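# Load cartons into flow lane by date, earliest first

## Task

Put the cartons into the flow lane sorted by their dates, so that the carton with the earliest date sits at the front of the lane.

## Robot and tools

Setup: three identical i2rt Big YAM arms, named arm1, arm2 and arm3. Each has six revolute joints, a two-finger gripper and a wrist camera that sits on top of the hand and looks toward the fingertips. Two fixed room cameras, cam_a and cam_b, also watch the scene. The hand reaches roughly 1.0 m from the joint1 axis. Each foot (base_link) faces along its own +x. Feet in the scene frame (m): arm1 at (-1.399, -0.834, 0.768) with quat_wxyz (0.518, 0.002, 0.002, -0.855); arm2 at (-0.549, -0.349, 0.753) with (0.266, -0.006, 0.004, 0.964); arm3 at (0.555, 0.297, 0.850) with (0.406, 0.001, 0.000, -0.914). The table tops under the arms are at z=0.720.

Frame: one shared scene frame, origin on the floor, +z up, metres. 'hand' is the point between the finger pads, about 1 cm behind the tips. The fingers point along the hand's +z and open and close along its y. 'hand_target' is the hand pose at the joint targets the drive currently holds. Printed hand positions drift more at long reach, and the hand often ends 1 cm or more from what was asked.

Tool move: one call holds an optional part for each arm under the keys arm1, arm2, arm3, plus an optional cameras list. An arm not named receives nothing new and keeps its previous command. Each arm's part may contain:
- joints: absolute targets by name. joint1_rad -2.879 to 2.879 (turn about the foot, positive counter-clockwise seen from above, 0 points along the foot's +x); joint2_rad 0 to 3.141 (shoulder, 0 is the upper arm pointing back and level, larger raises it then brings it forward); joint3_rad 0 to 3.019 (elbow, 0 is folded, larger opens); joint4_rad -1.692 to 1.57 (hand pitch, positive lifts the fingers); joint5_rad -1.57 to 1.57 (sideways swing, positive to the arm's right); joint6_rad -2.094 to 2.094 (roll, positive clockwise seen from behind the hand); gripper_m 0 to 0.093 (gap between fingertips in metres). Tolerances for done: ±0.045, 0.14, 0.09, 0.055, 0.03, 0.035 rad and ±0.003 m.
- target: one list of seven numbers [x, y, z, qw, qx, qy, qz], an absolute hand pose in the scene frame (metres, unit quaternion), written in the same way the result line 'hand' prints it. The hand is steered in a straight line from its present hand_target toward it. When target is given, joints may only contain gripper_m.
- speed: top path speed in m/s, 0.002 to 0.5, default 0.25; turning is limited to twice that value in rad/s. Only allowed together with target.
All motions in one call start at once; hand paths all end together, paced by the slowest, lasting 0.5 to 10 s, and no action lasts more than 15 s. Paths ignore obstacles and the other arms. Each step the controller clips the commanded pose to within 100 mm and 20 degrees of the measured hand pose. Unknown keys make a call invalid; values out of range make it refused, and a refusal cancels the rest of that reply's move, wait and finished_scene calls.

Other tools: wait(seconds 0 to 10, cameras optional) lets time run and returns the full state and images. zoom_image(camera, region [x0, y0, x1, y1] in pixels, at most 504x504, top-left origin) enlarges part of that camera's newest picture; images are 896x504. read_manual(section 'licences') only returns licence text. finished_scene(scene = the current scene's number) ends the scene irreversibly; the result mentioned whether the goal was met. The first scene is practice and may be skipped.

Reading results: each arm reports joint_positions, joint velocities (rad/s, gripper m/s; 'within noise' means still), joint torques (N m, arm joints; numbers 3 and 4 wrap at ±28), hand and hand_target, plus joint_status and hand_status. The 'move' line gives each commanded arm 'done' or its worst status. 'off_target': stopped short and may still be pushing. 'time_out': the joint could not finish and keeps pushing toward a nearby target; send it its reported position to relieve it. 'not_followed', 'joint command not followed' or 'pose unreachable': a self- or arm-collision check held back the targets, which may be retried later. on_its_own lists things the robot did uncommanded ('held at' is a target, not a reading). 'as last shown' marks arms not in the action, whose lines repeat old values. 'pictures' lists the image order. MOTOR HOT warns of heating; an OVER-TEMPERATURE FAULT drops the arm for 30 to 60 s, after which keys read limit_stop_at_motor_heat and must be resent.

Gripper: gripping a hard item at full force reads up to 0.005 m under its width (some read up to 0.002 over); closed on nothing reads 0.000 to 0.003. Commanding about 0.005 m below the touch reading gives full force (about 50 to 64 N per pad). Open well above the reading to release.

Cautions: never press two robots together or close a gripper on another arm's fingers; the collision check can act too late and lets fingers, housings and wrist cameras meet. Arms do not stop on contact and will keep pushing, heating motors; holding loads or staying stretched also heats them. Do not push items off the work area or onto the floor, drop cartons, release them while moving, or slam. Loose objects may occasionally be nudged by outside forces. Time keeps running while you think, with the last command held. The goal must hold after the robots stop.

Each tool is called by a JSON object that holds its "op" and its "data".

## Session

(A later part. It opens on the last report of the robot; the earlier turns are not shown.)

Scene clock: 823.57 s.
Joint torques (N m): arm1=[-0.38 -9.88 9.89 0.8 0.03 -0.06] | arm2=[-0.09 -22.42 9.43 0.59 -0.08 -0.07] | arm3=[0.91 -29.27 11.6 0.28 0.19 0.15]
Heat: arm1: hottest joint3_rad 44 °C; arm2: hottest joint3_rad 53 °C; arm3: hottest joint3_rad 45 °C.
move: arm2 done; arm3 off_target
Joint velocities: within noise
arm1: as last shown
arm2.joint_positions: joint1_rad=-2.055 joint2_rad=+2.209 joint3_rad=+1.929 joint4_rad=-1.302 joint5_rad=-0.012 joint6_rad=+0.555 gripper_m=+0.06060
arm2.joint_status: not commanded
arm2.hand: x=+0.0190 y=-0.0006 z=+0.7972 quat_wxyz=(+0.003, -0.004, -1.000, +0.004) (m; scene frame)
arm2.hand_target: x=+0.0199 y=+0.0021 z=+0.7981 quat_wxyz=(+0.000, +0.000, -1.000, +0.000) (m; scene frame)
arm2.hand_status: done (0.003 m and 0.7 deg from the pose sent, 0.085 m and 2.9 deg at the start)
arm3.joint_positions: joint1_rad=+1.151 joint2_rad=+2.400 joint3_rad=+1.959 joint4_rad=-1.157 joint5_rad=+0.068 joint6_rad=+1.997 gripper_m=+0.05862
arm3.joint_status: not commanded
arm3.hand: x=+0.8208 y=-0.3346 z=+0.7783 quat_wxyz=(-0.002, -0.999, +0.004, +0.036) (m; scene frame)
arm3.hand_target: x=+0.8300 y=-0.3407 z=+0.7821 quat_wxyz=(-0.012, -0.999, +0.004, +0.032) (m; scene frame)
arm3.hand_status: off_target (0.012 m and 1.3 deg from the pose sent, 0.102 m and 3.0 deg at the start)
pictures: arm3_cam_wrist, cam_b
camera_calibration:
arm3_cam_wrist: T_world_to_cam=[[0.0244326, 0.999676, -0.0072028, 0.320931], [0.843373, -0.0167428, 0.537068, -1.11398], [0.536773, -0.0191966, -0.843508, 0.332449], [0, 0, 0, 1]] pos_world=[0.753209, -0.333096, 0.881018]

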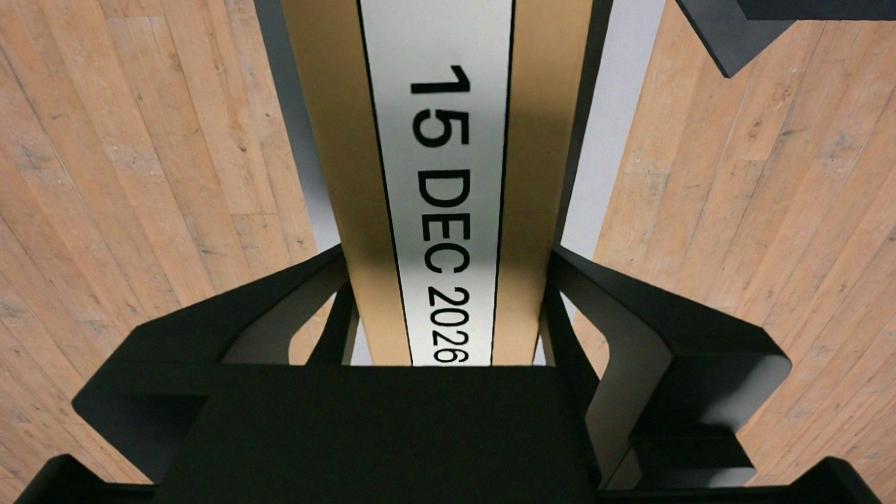

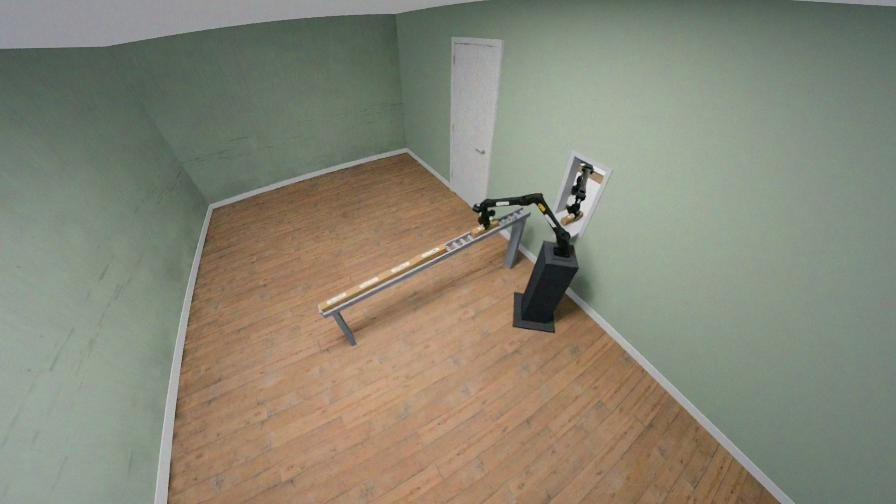

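{"op": "move", "data": {"arm3": {"joints": {"gripper_m": 0.07}}, "arm2": {"joints": {"gripper_m": 0.09}}, "cameras": ["arm3_cam_wrist"]}}

{"op": "move", "data": {"arm3": {"target": [0.80, -0.325, 0.90, -0.010, -1.0, 0.0044, 0.0], "speed": 0.2}, "arm2": {"target": [0.02, 0.002, 0.885, 0, 0, 1, 0], "speed": 0.2}, "cameras": ["arm3_cam_wrist", "cam_b"]}}

{"op": "zoom_image", "data": {"camera": "cam_b", "region": [300, 190, 540, 330]}}

Scene clock: 827.10 s.
Joint torques (N m): arm1=[-0.38 -9.88 9.88 0.8 0.02 -0.06] | arm2=[-0.09 -21.66 9.72 0.61 -0.06 -0.07] | arm3=[0.97 -29.51 11.73 0.34 0.22 0.15]
Heat: arm1: hottest joint3_rad 44 °C; arm2: hottest joint3_rad 52 °C; arm3: hottest joint3_rad 45 °C.
move: arm2 done; arm3 done
Joint velocities: within noise
arm1: as last shown
arm2.joint_positions: joint1_rad=-2.055 joint2_rad=+2.207 joint3_rad=+1.929 joint4_rad=-1.302 joint5_rad=-0.013 joint6_rad=+0.555 gripper_m=+0.08985
arm2.joint_status: all done
arm2.hand: x=+0.0191 y=-0.0005 z=+0.7982 quat_wxyz=(+0.003, -0.004, -1.000, +0.003) (m; scene frame)
arm2.hand_target: x=+0.0199 y=+0.0020 z=+0.7979 quat_wxyz=(+0.000, +0.000, -1.000, +0.000) (m; scene frame)
arm2.hand_status: not commanded
arm3.joint_positions: joint1_rad=+1.151 joint2_rad=+2.400 joint3_rad=+1.959 joint4_rad=-1.157 joint5_rad=+0.068 joint6_rad=+1.997 gripper_m=+0.06991
arm3.joint_status: all done
arm3.hand: x=+0.8208 y=-0.3346 z=+0.7783 quat_wxyz=(-0.002, -0.999, +0.005, +0.036) (m; scene frame)
arm3.hand_target: x=+0.8300 y=-0.3407 z=+0.7821 quat_wxyz=(-0.012, -0.999, +0.004, +0.032) (m; scene frame)
arm3.hand_status: not commanded
pictures: arm3_cam_wrist
camera_calibration:
arm3_cam_wrist: T_world_to_cam=[[0.0247928, 0.999667, -0.00721447, 0.320667], [0.843365, -0.0170404, 0.53707, -1.11408], [0.536768, -0.0193999, -0.843507, 0.332383], [0, 0, 0, 1]] pos_world=[0.753209, -0.333096, 0.881018]

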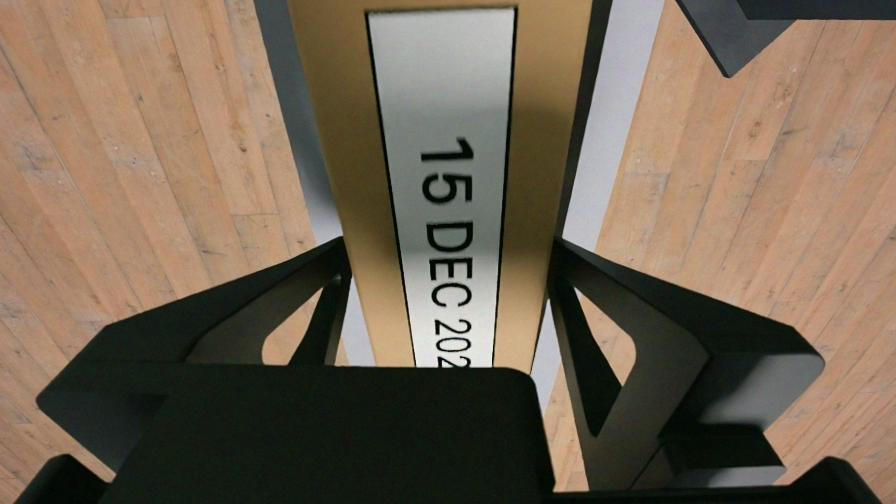

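Scene clock: 828.53 s.
Joint torques (N m): arm1=[-0.32 -9.88 9.89 0.79 0.03 -0.06] | arm2=[-0.21 -20.25 14.2 -0.18 -0.06 -0.09] | arm3=[-0.32 -27.34 10.19 -0.02 0.02 -0.05]
Heat: arm1: hottest joint3_rad 44 °C; arm2: hottest joint3_rad 52 °C; arm3: hottest joint3_rad 45 °C.
move: arm2 off_target; arm3 off_target
Joint velocities: within noise
arm1: as last shown
arm2.joint_positions: joint1_rad=-2.055 joint2_rad=+2.141 joint3_rad=+2.016 joint4_rad=-1.479 joint5_rad=-0.013 joint6_rad=+0.555 gripper_m=+0.08994
arm2.joint_status: not commanded
arm2.hand: x=+0.0081 y=-0.0059 z=+0.8736 quat_wxyz=(+0.013, -0.004, -1.000, +0.009) (m; scene frame)
arm2.hand_target: x=+0.0192 y=+0.0016 z=+0.8852 quat_wxyz=(-0.001, +0.000, -1.000, +0.000) (m; scene frame)
arm2.hand_status: off_target (0.018 m and 1.8 deg from the pose sent, 0.087 m and 0.7 deg at the start)
arm3.joint_positions: joint1_rad=+1.119 joint2_rad=+2.176 joint3_rad=+1.919 joint4_rad=-1.269 joint5_rad=+0.012 joint6_rad=+1.967 gripper_m=+0.06994
arm3.joint_status: not commanded
arm3.hand: x=+0.8045 y=-0.3278 z=+0.9110 quat_wxyz=(-0.023, -1.000, +0.006, -0.004) (m; scene frame)
arm3.hand_target: x=+0.8000 y=-0.3248 z=+0.9001 quat_wxyz=(-0.010, -1.000, +0.004, +0.000) (m; scene frame)
arm3.hand_status: off_target (0.012 m and 1.5 deg from the pose sent, 0.124 m and 4.2 deg at the start)
pictures: arm3_cam_wrist, cam_b
camera_calibration:
arm3_cam_wrist: T_world_to_cam=[[0.02807, 0.998477, -0.0474977, 0.348811], [0.798605, 0.00617779, 0.601823, -1.18678], [0.6012, -0.0548251, -0.797216, 0.347601], [0, 0, 0, 1]] pos_world=[0.728997, -0.321891, 1.00791]

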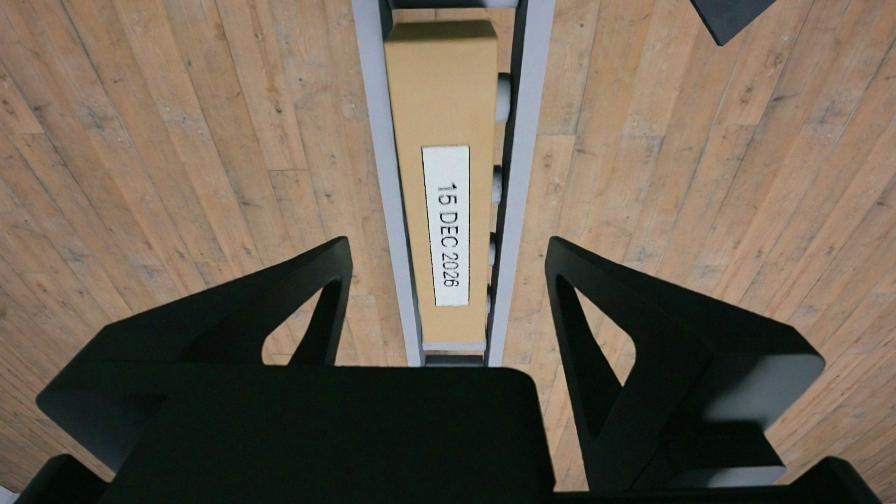

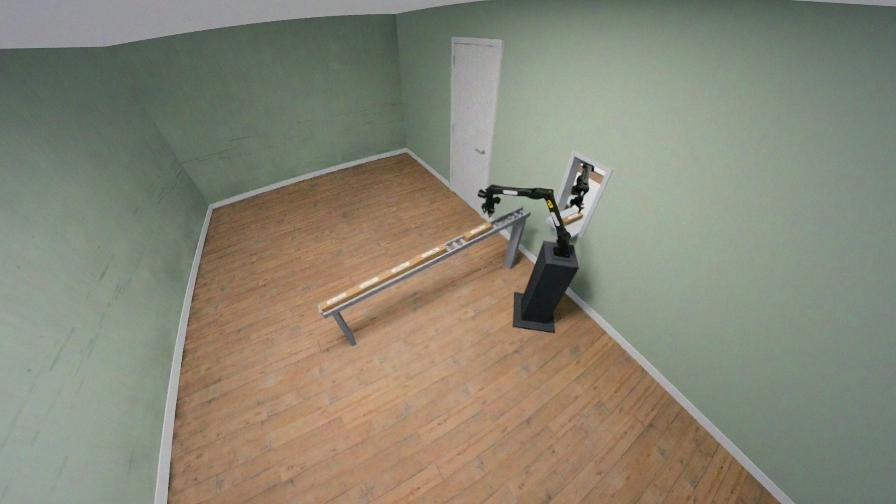

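Scaled by 2.100 from the camera's 896x504 image, which has a finer 1280x720 frame.

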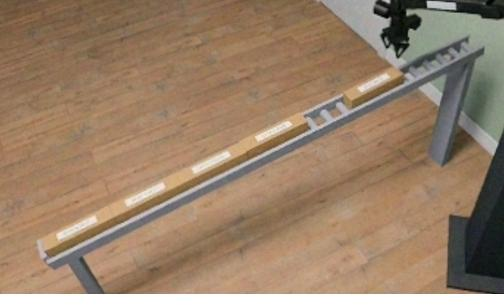

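{"op": "move", "data": {"arm3": {"joints": {"joint1_rad": 0.06, "joint2_rad": 1.457, "joint3_rad": 0.96, "joint4_rad": -1.08, "joint5_rad": 0, "joint6_rad": 0.896, "gripper_m": 0.093}}, "arm2": {"target": [-0.25, -0.01, 0.91, 0, 0, 1, 0], "speed": 0.25}, "cameras": ["cam_b"]}}

{"op": "move", "data": {"arm3": {"target": [-0.004, -0.007, 0.87, 0, 1, 0, 0], "speed": 0.3}, "cameras": ["arm3_cam_wrist"]}}

{"op": "zoom_image", "data": {"camera": "cam_b", "region": [300, 190, 540, 330]}}

Scene clock: 835.37 s.
Joint torques (N m): arm1=[-0.38 -9.82 9.89 0.79 0.02 -0.06] | arm2=[0.15 -12.34 8.57 0.72 0.11 0.11] | arm3=[-0.38 -13.74 9.85 0.35 0.01 -0.03]
Heat: arm1: hottest joint3_rad 44 °C; arm2: hottest joint3_rad 54 °C; arm3: hottest joint3_rad 45 °C.
move: arm2 done; arm3 done
Joint velocities: within noise
arm1: as last shown
arm2.joint_positions: joint1_rad=-1.767 joint2_rad=+1.554 joint3_rad=+1.289 joint4_rad=-1.297 joint5_rad=-0.017 joint6_rad=+0.828 gripper_m=+0.08994
arm2.joint_status: not commanded
arm2.hand: x=-0.2471 y=-0.0091 z=+0.9161 quat_wxyz=(-0.001, +0.004, -1.000, -0.003) (m; scene frame)
arm2.hand_target: x=-0.2501 y=-0.0100 z=+0.9101 quat_wxyz=(+0.000, +0.000, -1.000, +0.000) (m; scene frame)
arm2.hand_status: done (0.007 m and 0.5 deg from the pose sent, 0.261 m and 1.8 deg at the start)
arm3.joint_positions: joint1_rad=+0.067 joint2_rad=+1.453 joint3_rad=+0.958 joint4_rad=-1.079 joint5_rad=+0.002 joint6_rad=+0.904 gripper_m=+0.09291
arm3.joint_status: all done
arm3.hand: x=+0.3184 y=-0.0004 z=+0.9368 quat_wxyz=(+0.002, -1.000, +0.001, -0.001) (m; scene frame)
arm3.hand_target: x=+0.3164 y=+0.0004 z=+0.9361 quat_wxyz=(+0.002, -1.000, +0.000, -0.003) (m; scene frame)
arm3.hand_status: not commanded
pictures: cam_b

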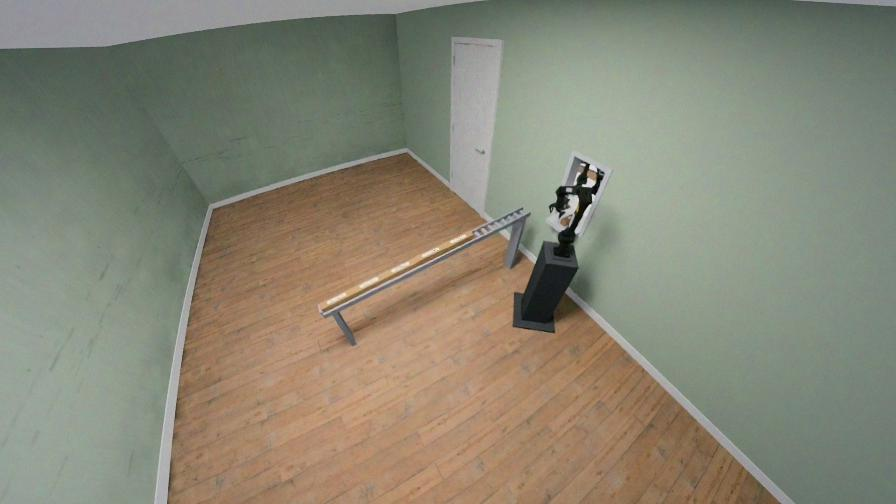

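Scene clock: 837.50 s.
Joint torques (N m): arm1=[-0.38 -9.82 9.89 0.8 0.03 -0.06] | arm2=[0.15 -12.28 8.55 0.75 0.12 0.09] | arm3=[0.15 -24 14.15 0.08 -0.01 -0.02]
Heat: arm1: hottest joint3_rad 44 °C; arm2: hottest joint3_rad 54 °C; arm3: hottest joint3_rad 45 °C.
move: arm3 off_target
Joint velocities: within noise
arm1, arm2: as last shown
arm2.hand: x=-0.2471 y=-0.0091 z=+0.9161 quat_wxyz=(-0.001, +0.003, -1.000, -0.003) (m; scene frame)
arm3.joint_positions: joint1_rad=-0.337 joint2_rad=+2.106 joint3_rad=+1.697 joint4_rad=-1.165 joint5_rad=+0.003 joint6_rad=+0.508 gripper_m=+0.09291
arm3.joint_status: not commanded
arm3.hand: x=+0.0070 y=-0.0002 z=+0.8731 quat_wxyz=(+0.002, -1.000, +0.004, -0.001) (m; scene frame)
arm3.hand_target: x=-0.0036 y=-0.0068 z=+0.8701 quat_wxyz=(+0.000, -1.000, +0.000, +0.001) (m; scene frame)
arm3.hand_status: off_target (0.013 m and 0.6 deg from the pose sent, 0.329 m and 0.3 deg at the start)
pictures: arm3_cam_wrist
camera_calibration:
arm3_cam_wrist: T_world_to_cam=[[0.0245402, 0.999697, 0.00190071, -0.000679165], [0.801506, -0.0208113, 0.597624, -0.525558], [0.597483, -0.0131424, -0.801774, 0.818866], [0, 0, 0, 1]] pos_world=[-0.068004, 0.000503249, 0.970633]

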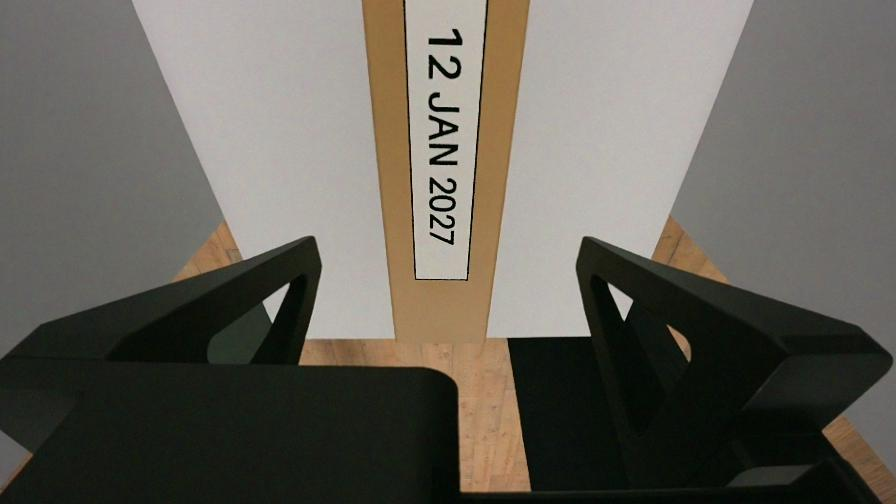

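This scene's latest camera images include none from cam_b. They are from: arm3_cam_wrist. cam_b's image comes with the result of a call that names it in "cameras".

{"op": "move", "data": {"arm3": {"target": [0.002, -0.009, 0.789, 0, 1, 0, 0], "speed": 0.2}, "cameras": ["arm3_cam_wrist"]}}

{"op": "move", "data": {"arm3": {"joints": {"gripper_m": 0.054}}, "cameras": []}}

{"op": "move", "data": {"arm3": {"target": [-0.006, -0.006, 0.905, 0, 1, 0, 0], "speed": 0.2}, "cameras": []}}

{"op": "move", "data": {"arm3": {"target": [0.32, 0.0, 0.945, 0, 1, 0, 0], "speed": 0.3}, "cameras": ["arm3_cam_wrist", "cam_b"]}}

{"op": "zoom_image", "data": {"camera": "cam_b", "region": [300, 190, 540, 330]}}

Scene clock: 844.73 s.
Joint torques (N m): arm1=[-0.32 -9.82 9.89 0.8 0.02 -0.06] | arm2=[0.09 -12.34 8.57 0.73 0.11 0.09] | arm3=[0.85 -25.76 10.04 0.69 -0.01 0.07]
Heat: arm1: hottest joint3_rad 44 °C; arm2: hottest joint3_rad 53 °C; arm3: hottest joint3_rad 46 °C.
move: arm3 off_target
Joint velocities: within noise
arm1.joint_positions: joint1_rad=+0.814 joint2_rad=+1.201 joint3_rad=+1.394 joint4_rad=-1.402 joint5_rad=+0.001 joint6_rad=+0.009 gripper_m=+0.08996
arm1.joint_status: not commanded
arm1.hand: x=-1.2661 y=-1.2238 z=+1.1175 quat_wxyz=(-0.146, -0.575, -0.799, +0.101) (m; scene frame)
arm1.hand_target: x=-1.2710 y=-1.2267 z=+1.1206 quat_wxyz=(-0.149, -0.577, -0.796, +0.105) (m; scene frame)
arm1.hand_status: not commanded
arm2: as last shown
arm3.joint_positions: joint1_rad=-0.337 joint2_rad=+2.210 joint3_rad=+1.663 joint4_rad=-1.020 joint5_rad=+0.003 joint6_rad=+0.508 gripper_m=+0.09291
arm3.joint_status: not commanded
arm3.hand: x=+0.0015 y=-0.0033 z=+0.7983 quat_wxyz=(+0.001, -1.000, +0.004, +0.002) (m; scene frame)
arm3.hand_target: x=+0.0022 y=-0.0089 z=+0.7892 quat_wxyz=(+0.000, -1.000, +0.000, +0.000) (m; scene frame)
arm3.hand_status: off_target (0.011 m and 0.5 deg from the pose sent, 0.085 m and 0.6 deg at the start)
pictures: arm3_cam_wrist
camera_calibration:
arm3_cam_wrist: T_world_to_cam=[[0.0245033, 0.999698, -0.00160589, 0.00542102], [0.805096, -0.0187811, 0.592847, -0.472729], [0.592638, -0.0158196, -0.805314, 0.764991], [0, 0, 0, 1]] pos_world=[-0.0729027, -0.00219593, 0.896322]

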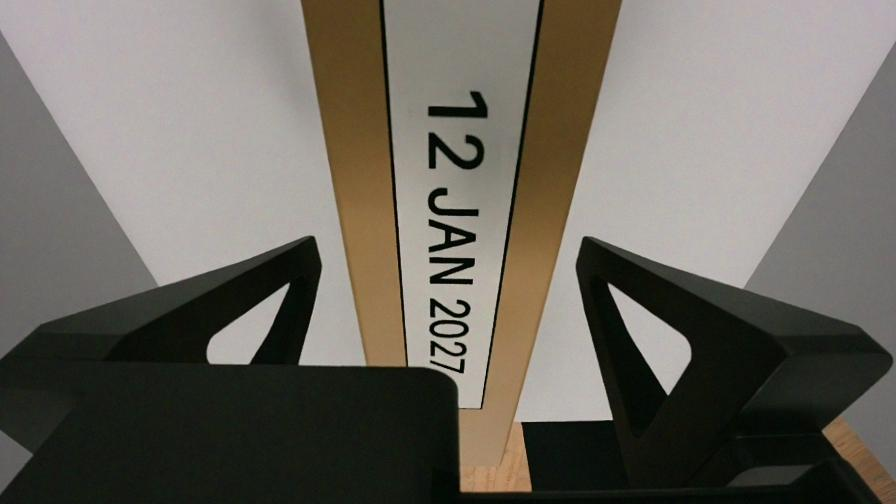

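Scene clock: 845.37 s.
Joint torques (N m): arm1=[-0.32 -9.82 9.89 0.8 0.03 -0.06] | arm2=[0.15 -12.34 8.55 0.73 0.11 0.09] | arm3=[0.67 -25.41 10.04 0.72 -0.02 0.05]
Heat: arm1: hottest joint3_rad 44 °C; arm2: hottest joint3_rad 53 °C; arm3: hottest joint3_rad 46 °C.
move: arm3 off_target
Joint velocities: within noise
arm1, arm2: as last shown
arm3.joint_positions: joint1_rad=-0.337 joint2_rad=+2.210 joint3_rad=+1.663 joint4_rad=-1.020 joint5_rad=+0.003 joint6_rad=+0.508 gripper_m=+0.05839
arm3.joint_status: gripper_m off_target (ended at +0.05842, target +0.05400)
arm3.hand: x=+0.0015 y=-0.0033 z=+0.7983 quat_wxyz=(+0.001, -1.000, +0.004, +0.002) (m; scene frame)
arm3.hand_target: x=+0.0022 y=-0.0089 z=+0.7892 quat_wxyz=(+0.000, -1.000, +0.000, +0.000) (m; scene frame)
arm3.hand_status: not commanded
pictures: none
No camera images: "cameras" was empty.

Scene clock: 846.90 s.
Joint torques (N m): arm1=[-0.38 -9.88 9.89 0.79 0.03 -0.05] | arm2=[0.15 -12.28 8.54 0.73 0.11 0.09] | arm3=[-0.21 -27.87 14.76 -0.09 0.02 -0.02]
Heat: arm1: hottest joint3_rad 44 °C; arm2: hottest joint3_rad 52 °C; arm3: hottest joint3_rad 46 °C.
move: arm3 off_target
Joint velocities: within noise
arm1, arm2: as last shown
arm3.joint_positions: joint1_rad=-0.337 joint2_rad=+2.115 joint3_rad=+1.732 joint4_rad=-1.240 joint5_rad=+0.003 joint6_rad=+0.505 gripper_m=+0.05839
arm3.joint_status: not commanded
arm3.hand: x=+0.0119 y=+0.0024 z=+0.8803 quat_wxyz=(+0.014, -1.000, +0.003, -0.023) (m; scene frame)
arm3.hand_target: x=-0.0049 y=-0.0054 z=+0.9053 quat_wxyz=(+0.000, -1.000, +0.000, +0.000) (m; scene frame)
arm3.hand_status: off_target (0.032 m and 3.1 deg from the pose sent, 0.107 m and 0.5 deg at the start)
pictures: none
No camera images: "cameras" was empty.

Scene clock: 849.07 s.
Joint torques (N m): arm1=[-0.32 -9.82 9.91 0.77 0.03 -0.05] | arm2=[0.09 -12.28 8.55 0.73 0.11 0.09] | arm3=[0.85 -15.68 9.94 0.27 0.23 0.16]
Heat: arm1: hottest joint3_rad 44 °C; arm2: hottest joint3_rad 52 °C; arm3: hottest joint3_rad 46 °C.
move: arm3 done
Joint velocities: within noise
arm1, arm2: as last shown
arm3.joint_positions: joint1_rad=+0.061 joint2_rad=+1.455 joint3_rad=+0.960 joint4_rad=-1.096 joint5_rad=-0.002 joint6_rad=+0.896 gripper_m=+0.05839
arm3.joint_status: not commanded
arm3.hand: x=+0.3193 y=+0.0030 z=+0.9370 quat_wxyz=(+0.007, -1.000, +0.000, -0.008) (m; scene frame)
arm3.hand_target: x=+0.3200 y=+0.0000 z=+0.9449 quat_wxyz=(+0.000, -1.000, +0.000, +0.000) (m; scene frame)
arm3.hand_status: done (0.009 m and 1.2 deg from the pose sent, 0.315 m and 3.1 deg at the start)
pictures: arm3_cam_wrist, cam_b
camera_calibration:
arm3_cam_wrist: T_world_to_cam=[[0.0148811, 0.99982, 0.0117588, -0.0178841], [0.793504, -0.0189641, 0.60827, -0.821454], [0.608384, 0.000278901, -0.793643, 0.672447], [0, 0, 0, 1]] pos_world=[0.242987, 0.00211516, 1.03356]

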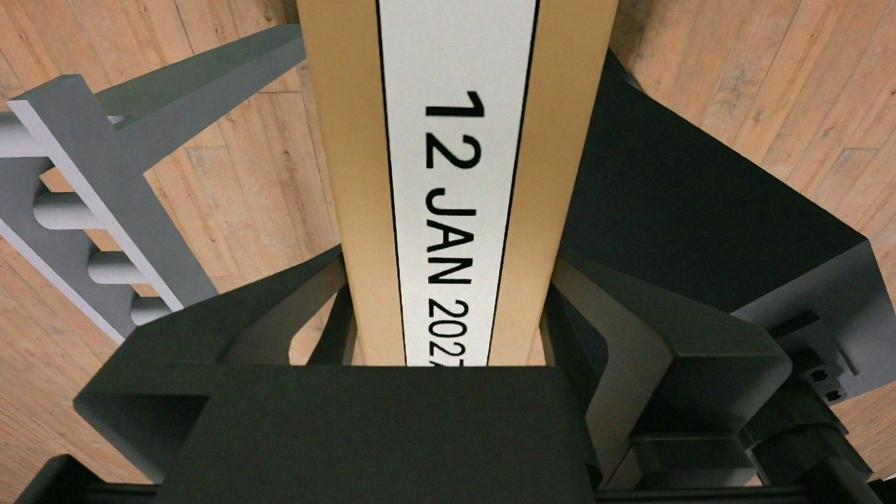

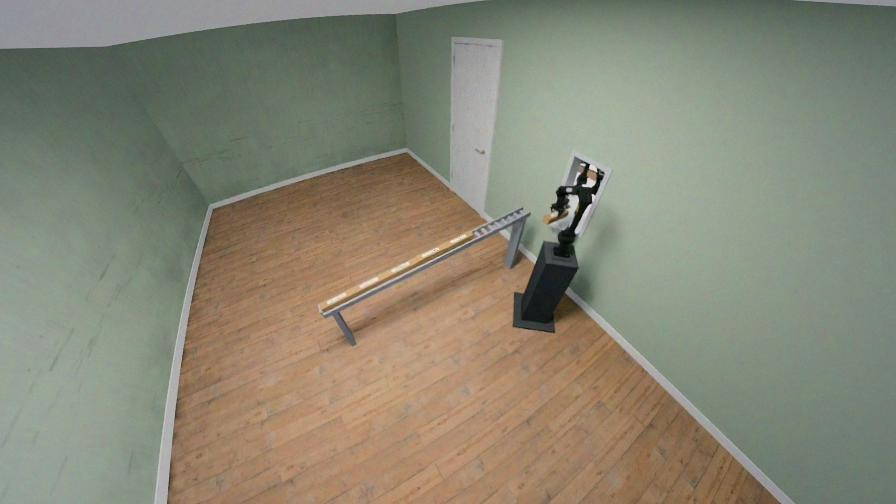

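Scaled by 2.100 from the camera's 896x504 image, which has a finer 1280x720 frame.

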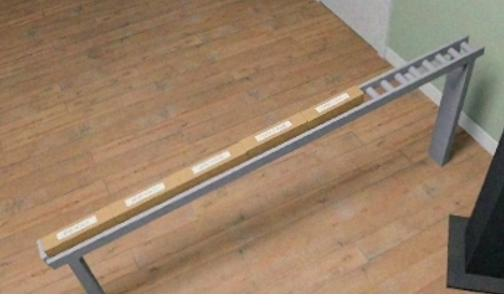

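{"op": "move", "data": {"arm3": {"joints": {"joint1_rad": 1.0645, "joint2_rad": 2.2289, "joint3_rad": 2.0027, "joint4_rad": -1.285, "joint5_rad": 0.03, "joint6_rad": 1.909}}, "cameras": ["arm3_cam_wrist"]}}

{"op": "move", "data": {"arm3": {"target": [0.776, -0.341, 0.786, -0.012, -0.9993, 0.0044, 0.032], "speed": 0.15}, "cameras": ["arm3_cam_wrist", "cam_b"]}}

{"op": "zoom_image", "data": {"camera": "cam_b", "region": [460, 190, 540, 250]}}

Scene clock: 859.87 s.
Joint torques (N m): arm1=[-0.38 -9.82 9.91 0.8 0.03 -0.06] | arm2=[0.15 -12.28 8.57 0.73 0.11 0.09] | arm3=[0.56 -29.63 15.02 -0.08 0.2 0.15]
Heat: arm1: hottest joint3_rad 44 °C; arm2: hottest joint3_rad 51 °C; arm3: hottest joint3_rad 45 °C.
move: arm3 done
Joint velocities: within noise
arm1, arm2: as last shown
arm3.joint_positions: joint1_rad=+1.059 joint2_rad=+2.234 joint3_rad=+1.952 joint4_rad=-1.277 joint5_rad=+0.029 joint6_rad=+1.900 gripper_m=+0.05840
arm3.joint_status: all done
arm3.hand: x=+0.7658 y=-0.3471 z=+0.8852 quat_wxyz=(-0.010, -1.000, +0.003, +0.011) (m; scene frame)
arm3.hand_target: x=+0.7739 y=-0.3609 z=+0.9081 quat_wxyz=(-0.033, -0.999, +0.005, +0.004) (m; scene frame)
arm3.hand_status: not commanded
pictures: arm3_cam_wrist
camera_calibration:
arm3_cam_wrist: T_world_to_cam=[[0.0205925, 0.999524, -0.0229646, 0.352356], [0.815573, -0.00350806, 0.578644, -1.13609], [0.578288, -0.030645, -0.815257, 0.391167], [0, 0, 0, 1]] pos_world=[0.693099, -0.344186, 0.984383]

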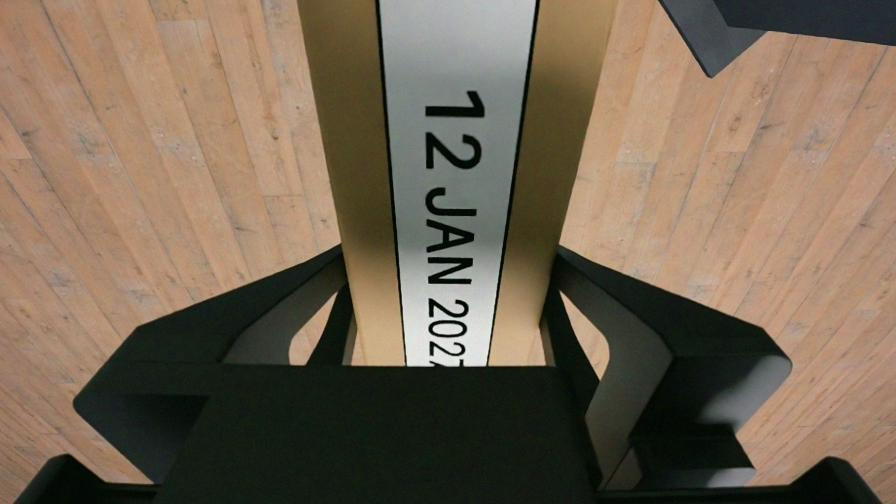

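Scene clock: 861.50 s.
Joint torques (N m): arm1=[-0.32 -9.88 9.89 0.81 0.03 -0.06] | arm2=[0.15 -12.34 8.57 0.72 0.12 0.09] | arm3=[0.79 -29.45 10.54 0.49 0.31 0.15]
Heat: arm1: hottest joint3_rad 44 °C; arm2: hottest joint3_rad 51 °C; arm3: hottest joint3_rad 45 °C.
move: arm3 done
Joint velocities: within noise
arm1, arm2: as last shown
arm3.joint_positions: joint1_rad=+1.078 joint2_rad=+2.345 joint3_rad=+1.862 joint4_rad=-1.108 joint5_rad=+0.066 joint6_rad=+1.923 gripper_m=+0.05840
arm3.joint_status: not commanded
arm3.hand: x=+0.7687 y=-0.3359 z=+0.7812 quat_wxyz=(-0.002, -0.999, +0.004, +0.033) (m; scene frame)
arm3.hand_target: x=+0.7760 y=-0.3409 z=+0.7862 quat_wxyz=(-0.012, -0.999, +0.004, +0.032) (m; scene frame)
arm3.hand_status: done (0.010 m and 1.2 deg from the pose sent, 0.100 m and 2.5 deg at the start)
pictures: arm3_cam_wrist, cam_b
camera_calibration:
arm3_cam_wrist: T_world_to_cam=[[0.0239114, 0.99969, -0.00697053, 0.323798], [0.841036, -0.0163462, 0.540732, -1.07251], [0.540451, -0.0187921, -0.841166, 0.358345], [0, 0, 0, 1]] pos_world=[0.700608, -0.334495, 0.883625]

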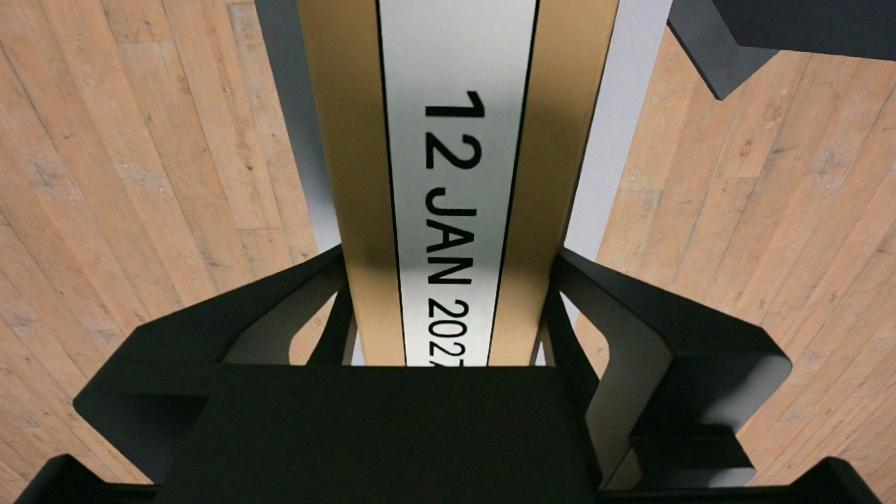

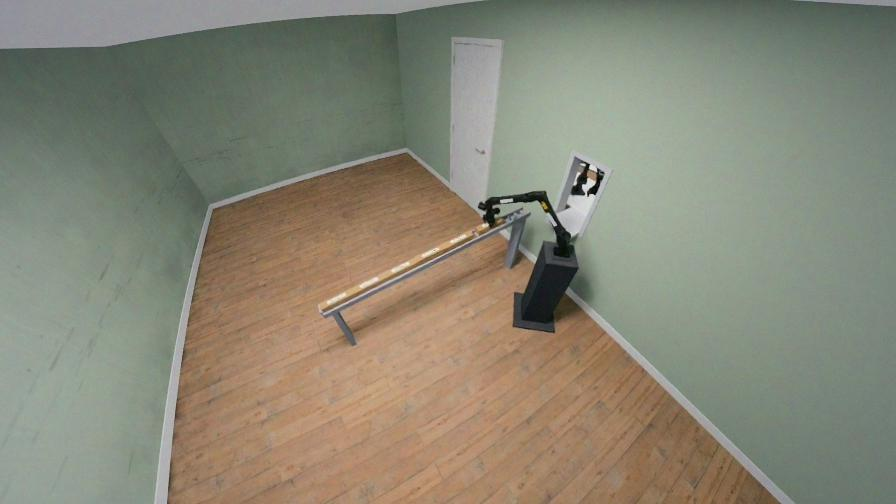

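Scaled by 6.300 from the camera's 896x504 image, which has a finer 1280x720 frame.

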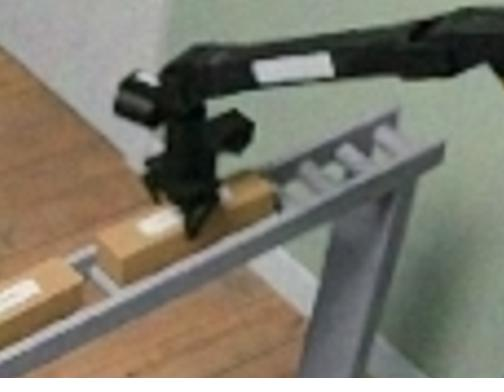

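{"op": "move", "data": {"arm3": {"joints": {"gripper_m": 0.07}}, "cameras": []}}

{"op": "move", "data": {"arm3": {"target": [0.75, -0.33, 0.90, -0.010, -1.0, 0.0044, 0.0], "speed": 0.2}, "cameras": ["arm3_cam_wrist", "cam_b"]}}

{"op": "zoom_image", "data": {"camera": "cam_b", "region": [300, 190, 540, 330]}}

Scene clock: 864.77 s.
Joint torques (N m): arm1=[-0.32 -9.76 9.89 0.83 0.03 -0.05] | arm2=[0.15 -12.28 8.57 0.73 0.11 0.09] | arm3=[1.03 -29.33 10.65 0.46 0.26 0.13]
Heat: arm1: hottest joint3_rad 44 °C; arm2: hottest joint3_rad 51 °C; arm3: hottest joint3_rad 45 °C.
move: arm3 done
Joint velocities: within noise
arm1: as last shown
arm2.joint_positions: joint1_rad=-1.767 joint2_rad=+1.554 joint3_rad=+1.289 joint4_rad=-1.297 joint5_rad=-0.017 joint6_rad=+0.828 gripper_m=+0.08994
arm2.joint_status: not commanded
arm2.hand: x=-0.2471 y=-0.0091 z=+0.9161 quat_wxyz=(-0.001, +0.003, -1.000, -0.003) (m; scene frame)
arm2.hand_target: x=-0.2501 y=-0.0100 z=+0.9101 quat_wxyz=(+0.000, +0.000, -1.000, +0.000) (m; scene frame)
arm2.hand_status: not commanded
arm3.joint_positions: joint1_rad=+1.078 joint2_rad=+2.345 joint3_rad=+1.862 joint4_rad=-1.108 joint5_rad=+0.067 joint6_rad=+1.924 gripper_m=+0.06983
arm3.joint_status: all done
arm3.hand: x=+0.7684 y=-0.3361 z=+0.7814 quat_wxyz=(-0.002, -0.999, +0.005, +0.034) (m; scene frame)
arm3.hand_target: x=+0.7760 y=-0.3410 z=+0.7862 quat_wxyz=(-0.012, -0.999, +0.004, +0.032) (m; scene frame)
arm3.hand_status: not commanded
pictures: none
No camera images: "cameras" was empty.

Scene clock: 866.17 s.
Joint torques (N m): arm1=[-0.44 -9.76 9.91 0.8 0.03 -0.06] | arm2=[0.21 -12.34 8.55 0.73 0.11 0.09] | arm3=[-0.21 -27.05 10.85 0.02 0 -0.05]
Heat: arm1: hottest joint3_rad 44 °C; arm2: hottest joint3_rad 51 °C; arm3: hottest joint3_rad 45 °C.
move: arm3 done
Joint velocities: within noise
arm1, arm2: as last shown
arm3.joint_positions: joint1_rad=+1.044 joint2_rad=+2.145 joint3_rad=+1.851 joint4_rad=-1.243 joint5_rad=+0.011 joint6_rad=+1.893 gripper_m=+0.06993
arm3.joint_status: not commanded
arm3.hand: x=+0.7530 y=-0.3304 z=+0.9057 quat_wxyz=(-0.018, -1.000, +0.006, -0.001) (m; scene frame)
arm3.hand_target: x=+0.7499 y=-0.3300 z=+0.9001 quat_wxyz=(-0.010, -1.000, +0.005, +0.000) (m; scene frame)
arm3.hand_status: done (0.006 m and 0.9 deg from the pose sent, 0.120 m and 4.0 deg at the start)
pictures: arm3_cam_wrist, cam_b
camera_calibration:
arm3_cam_wrist: T_world_to_cam=[[0.0285486, 0.998866, -0.0380892, 0.343877], [0.801562, -0.000109573, 0.597912, -1.14326], [0.59723, -0.0476004, -0.800656, 0.382735], [0, 0, 0, 1]] pos_world=[0.677998, -0.325394, 1.00311]

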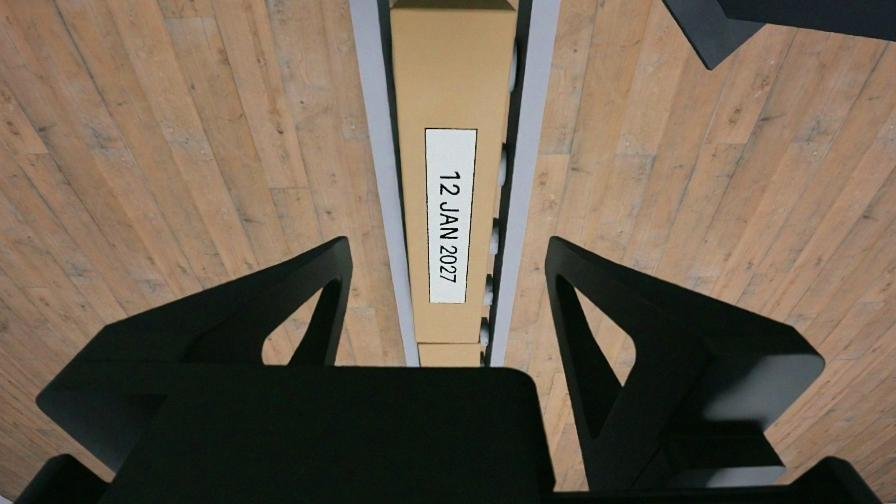

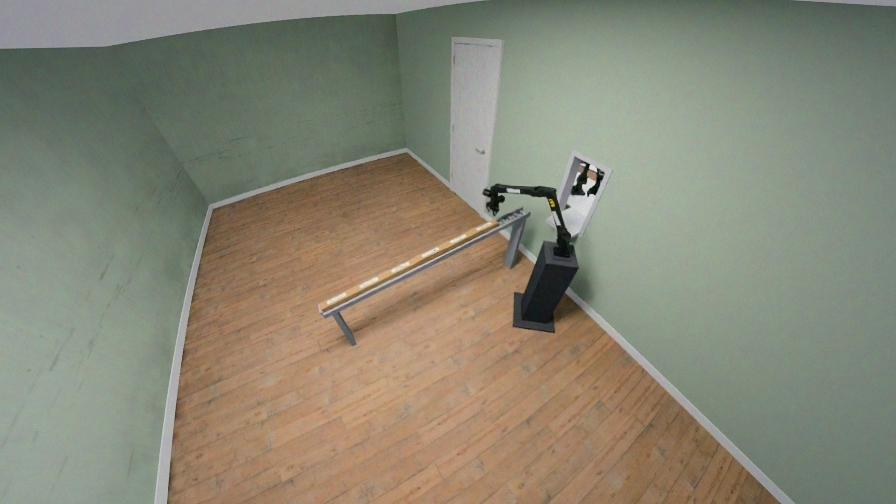

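Scaled by 2.100 from the camera's 896x504 image, which has a finer 1280x720 frame.

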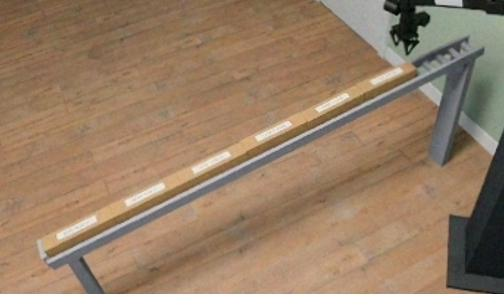

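{"op": "finished_scene", "data": {"scene": 1}}

The scene is finished: the task was done.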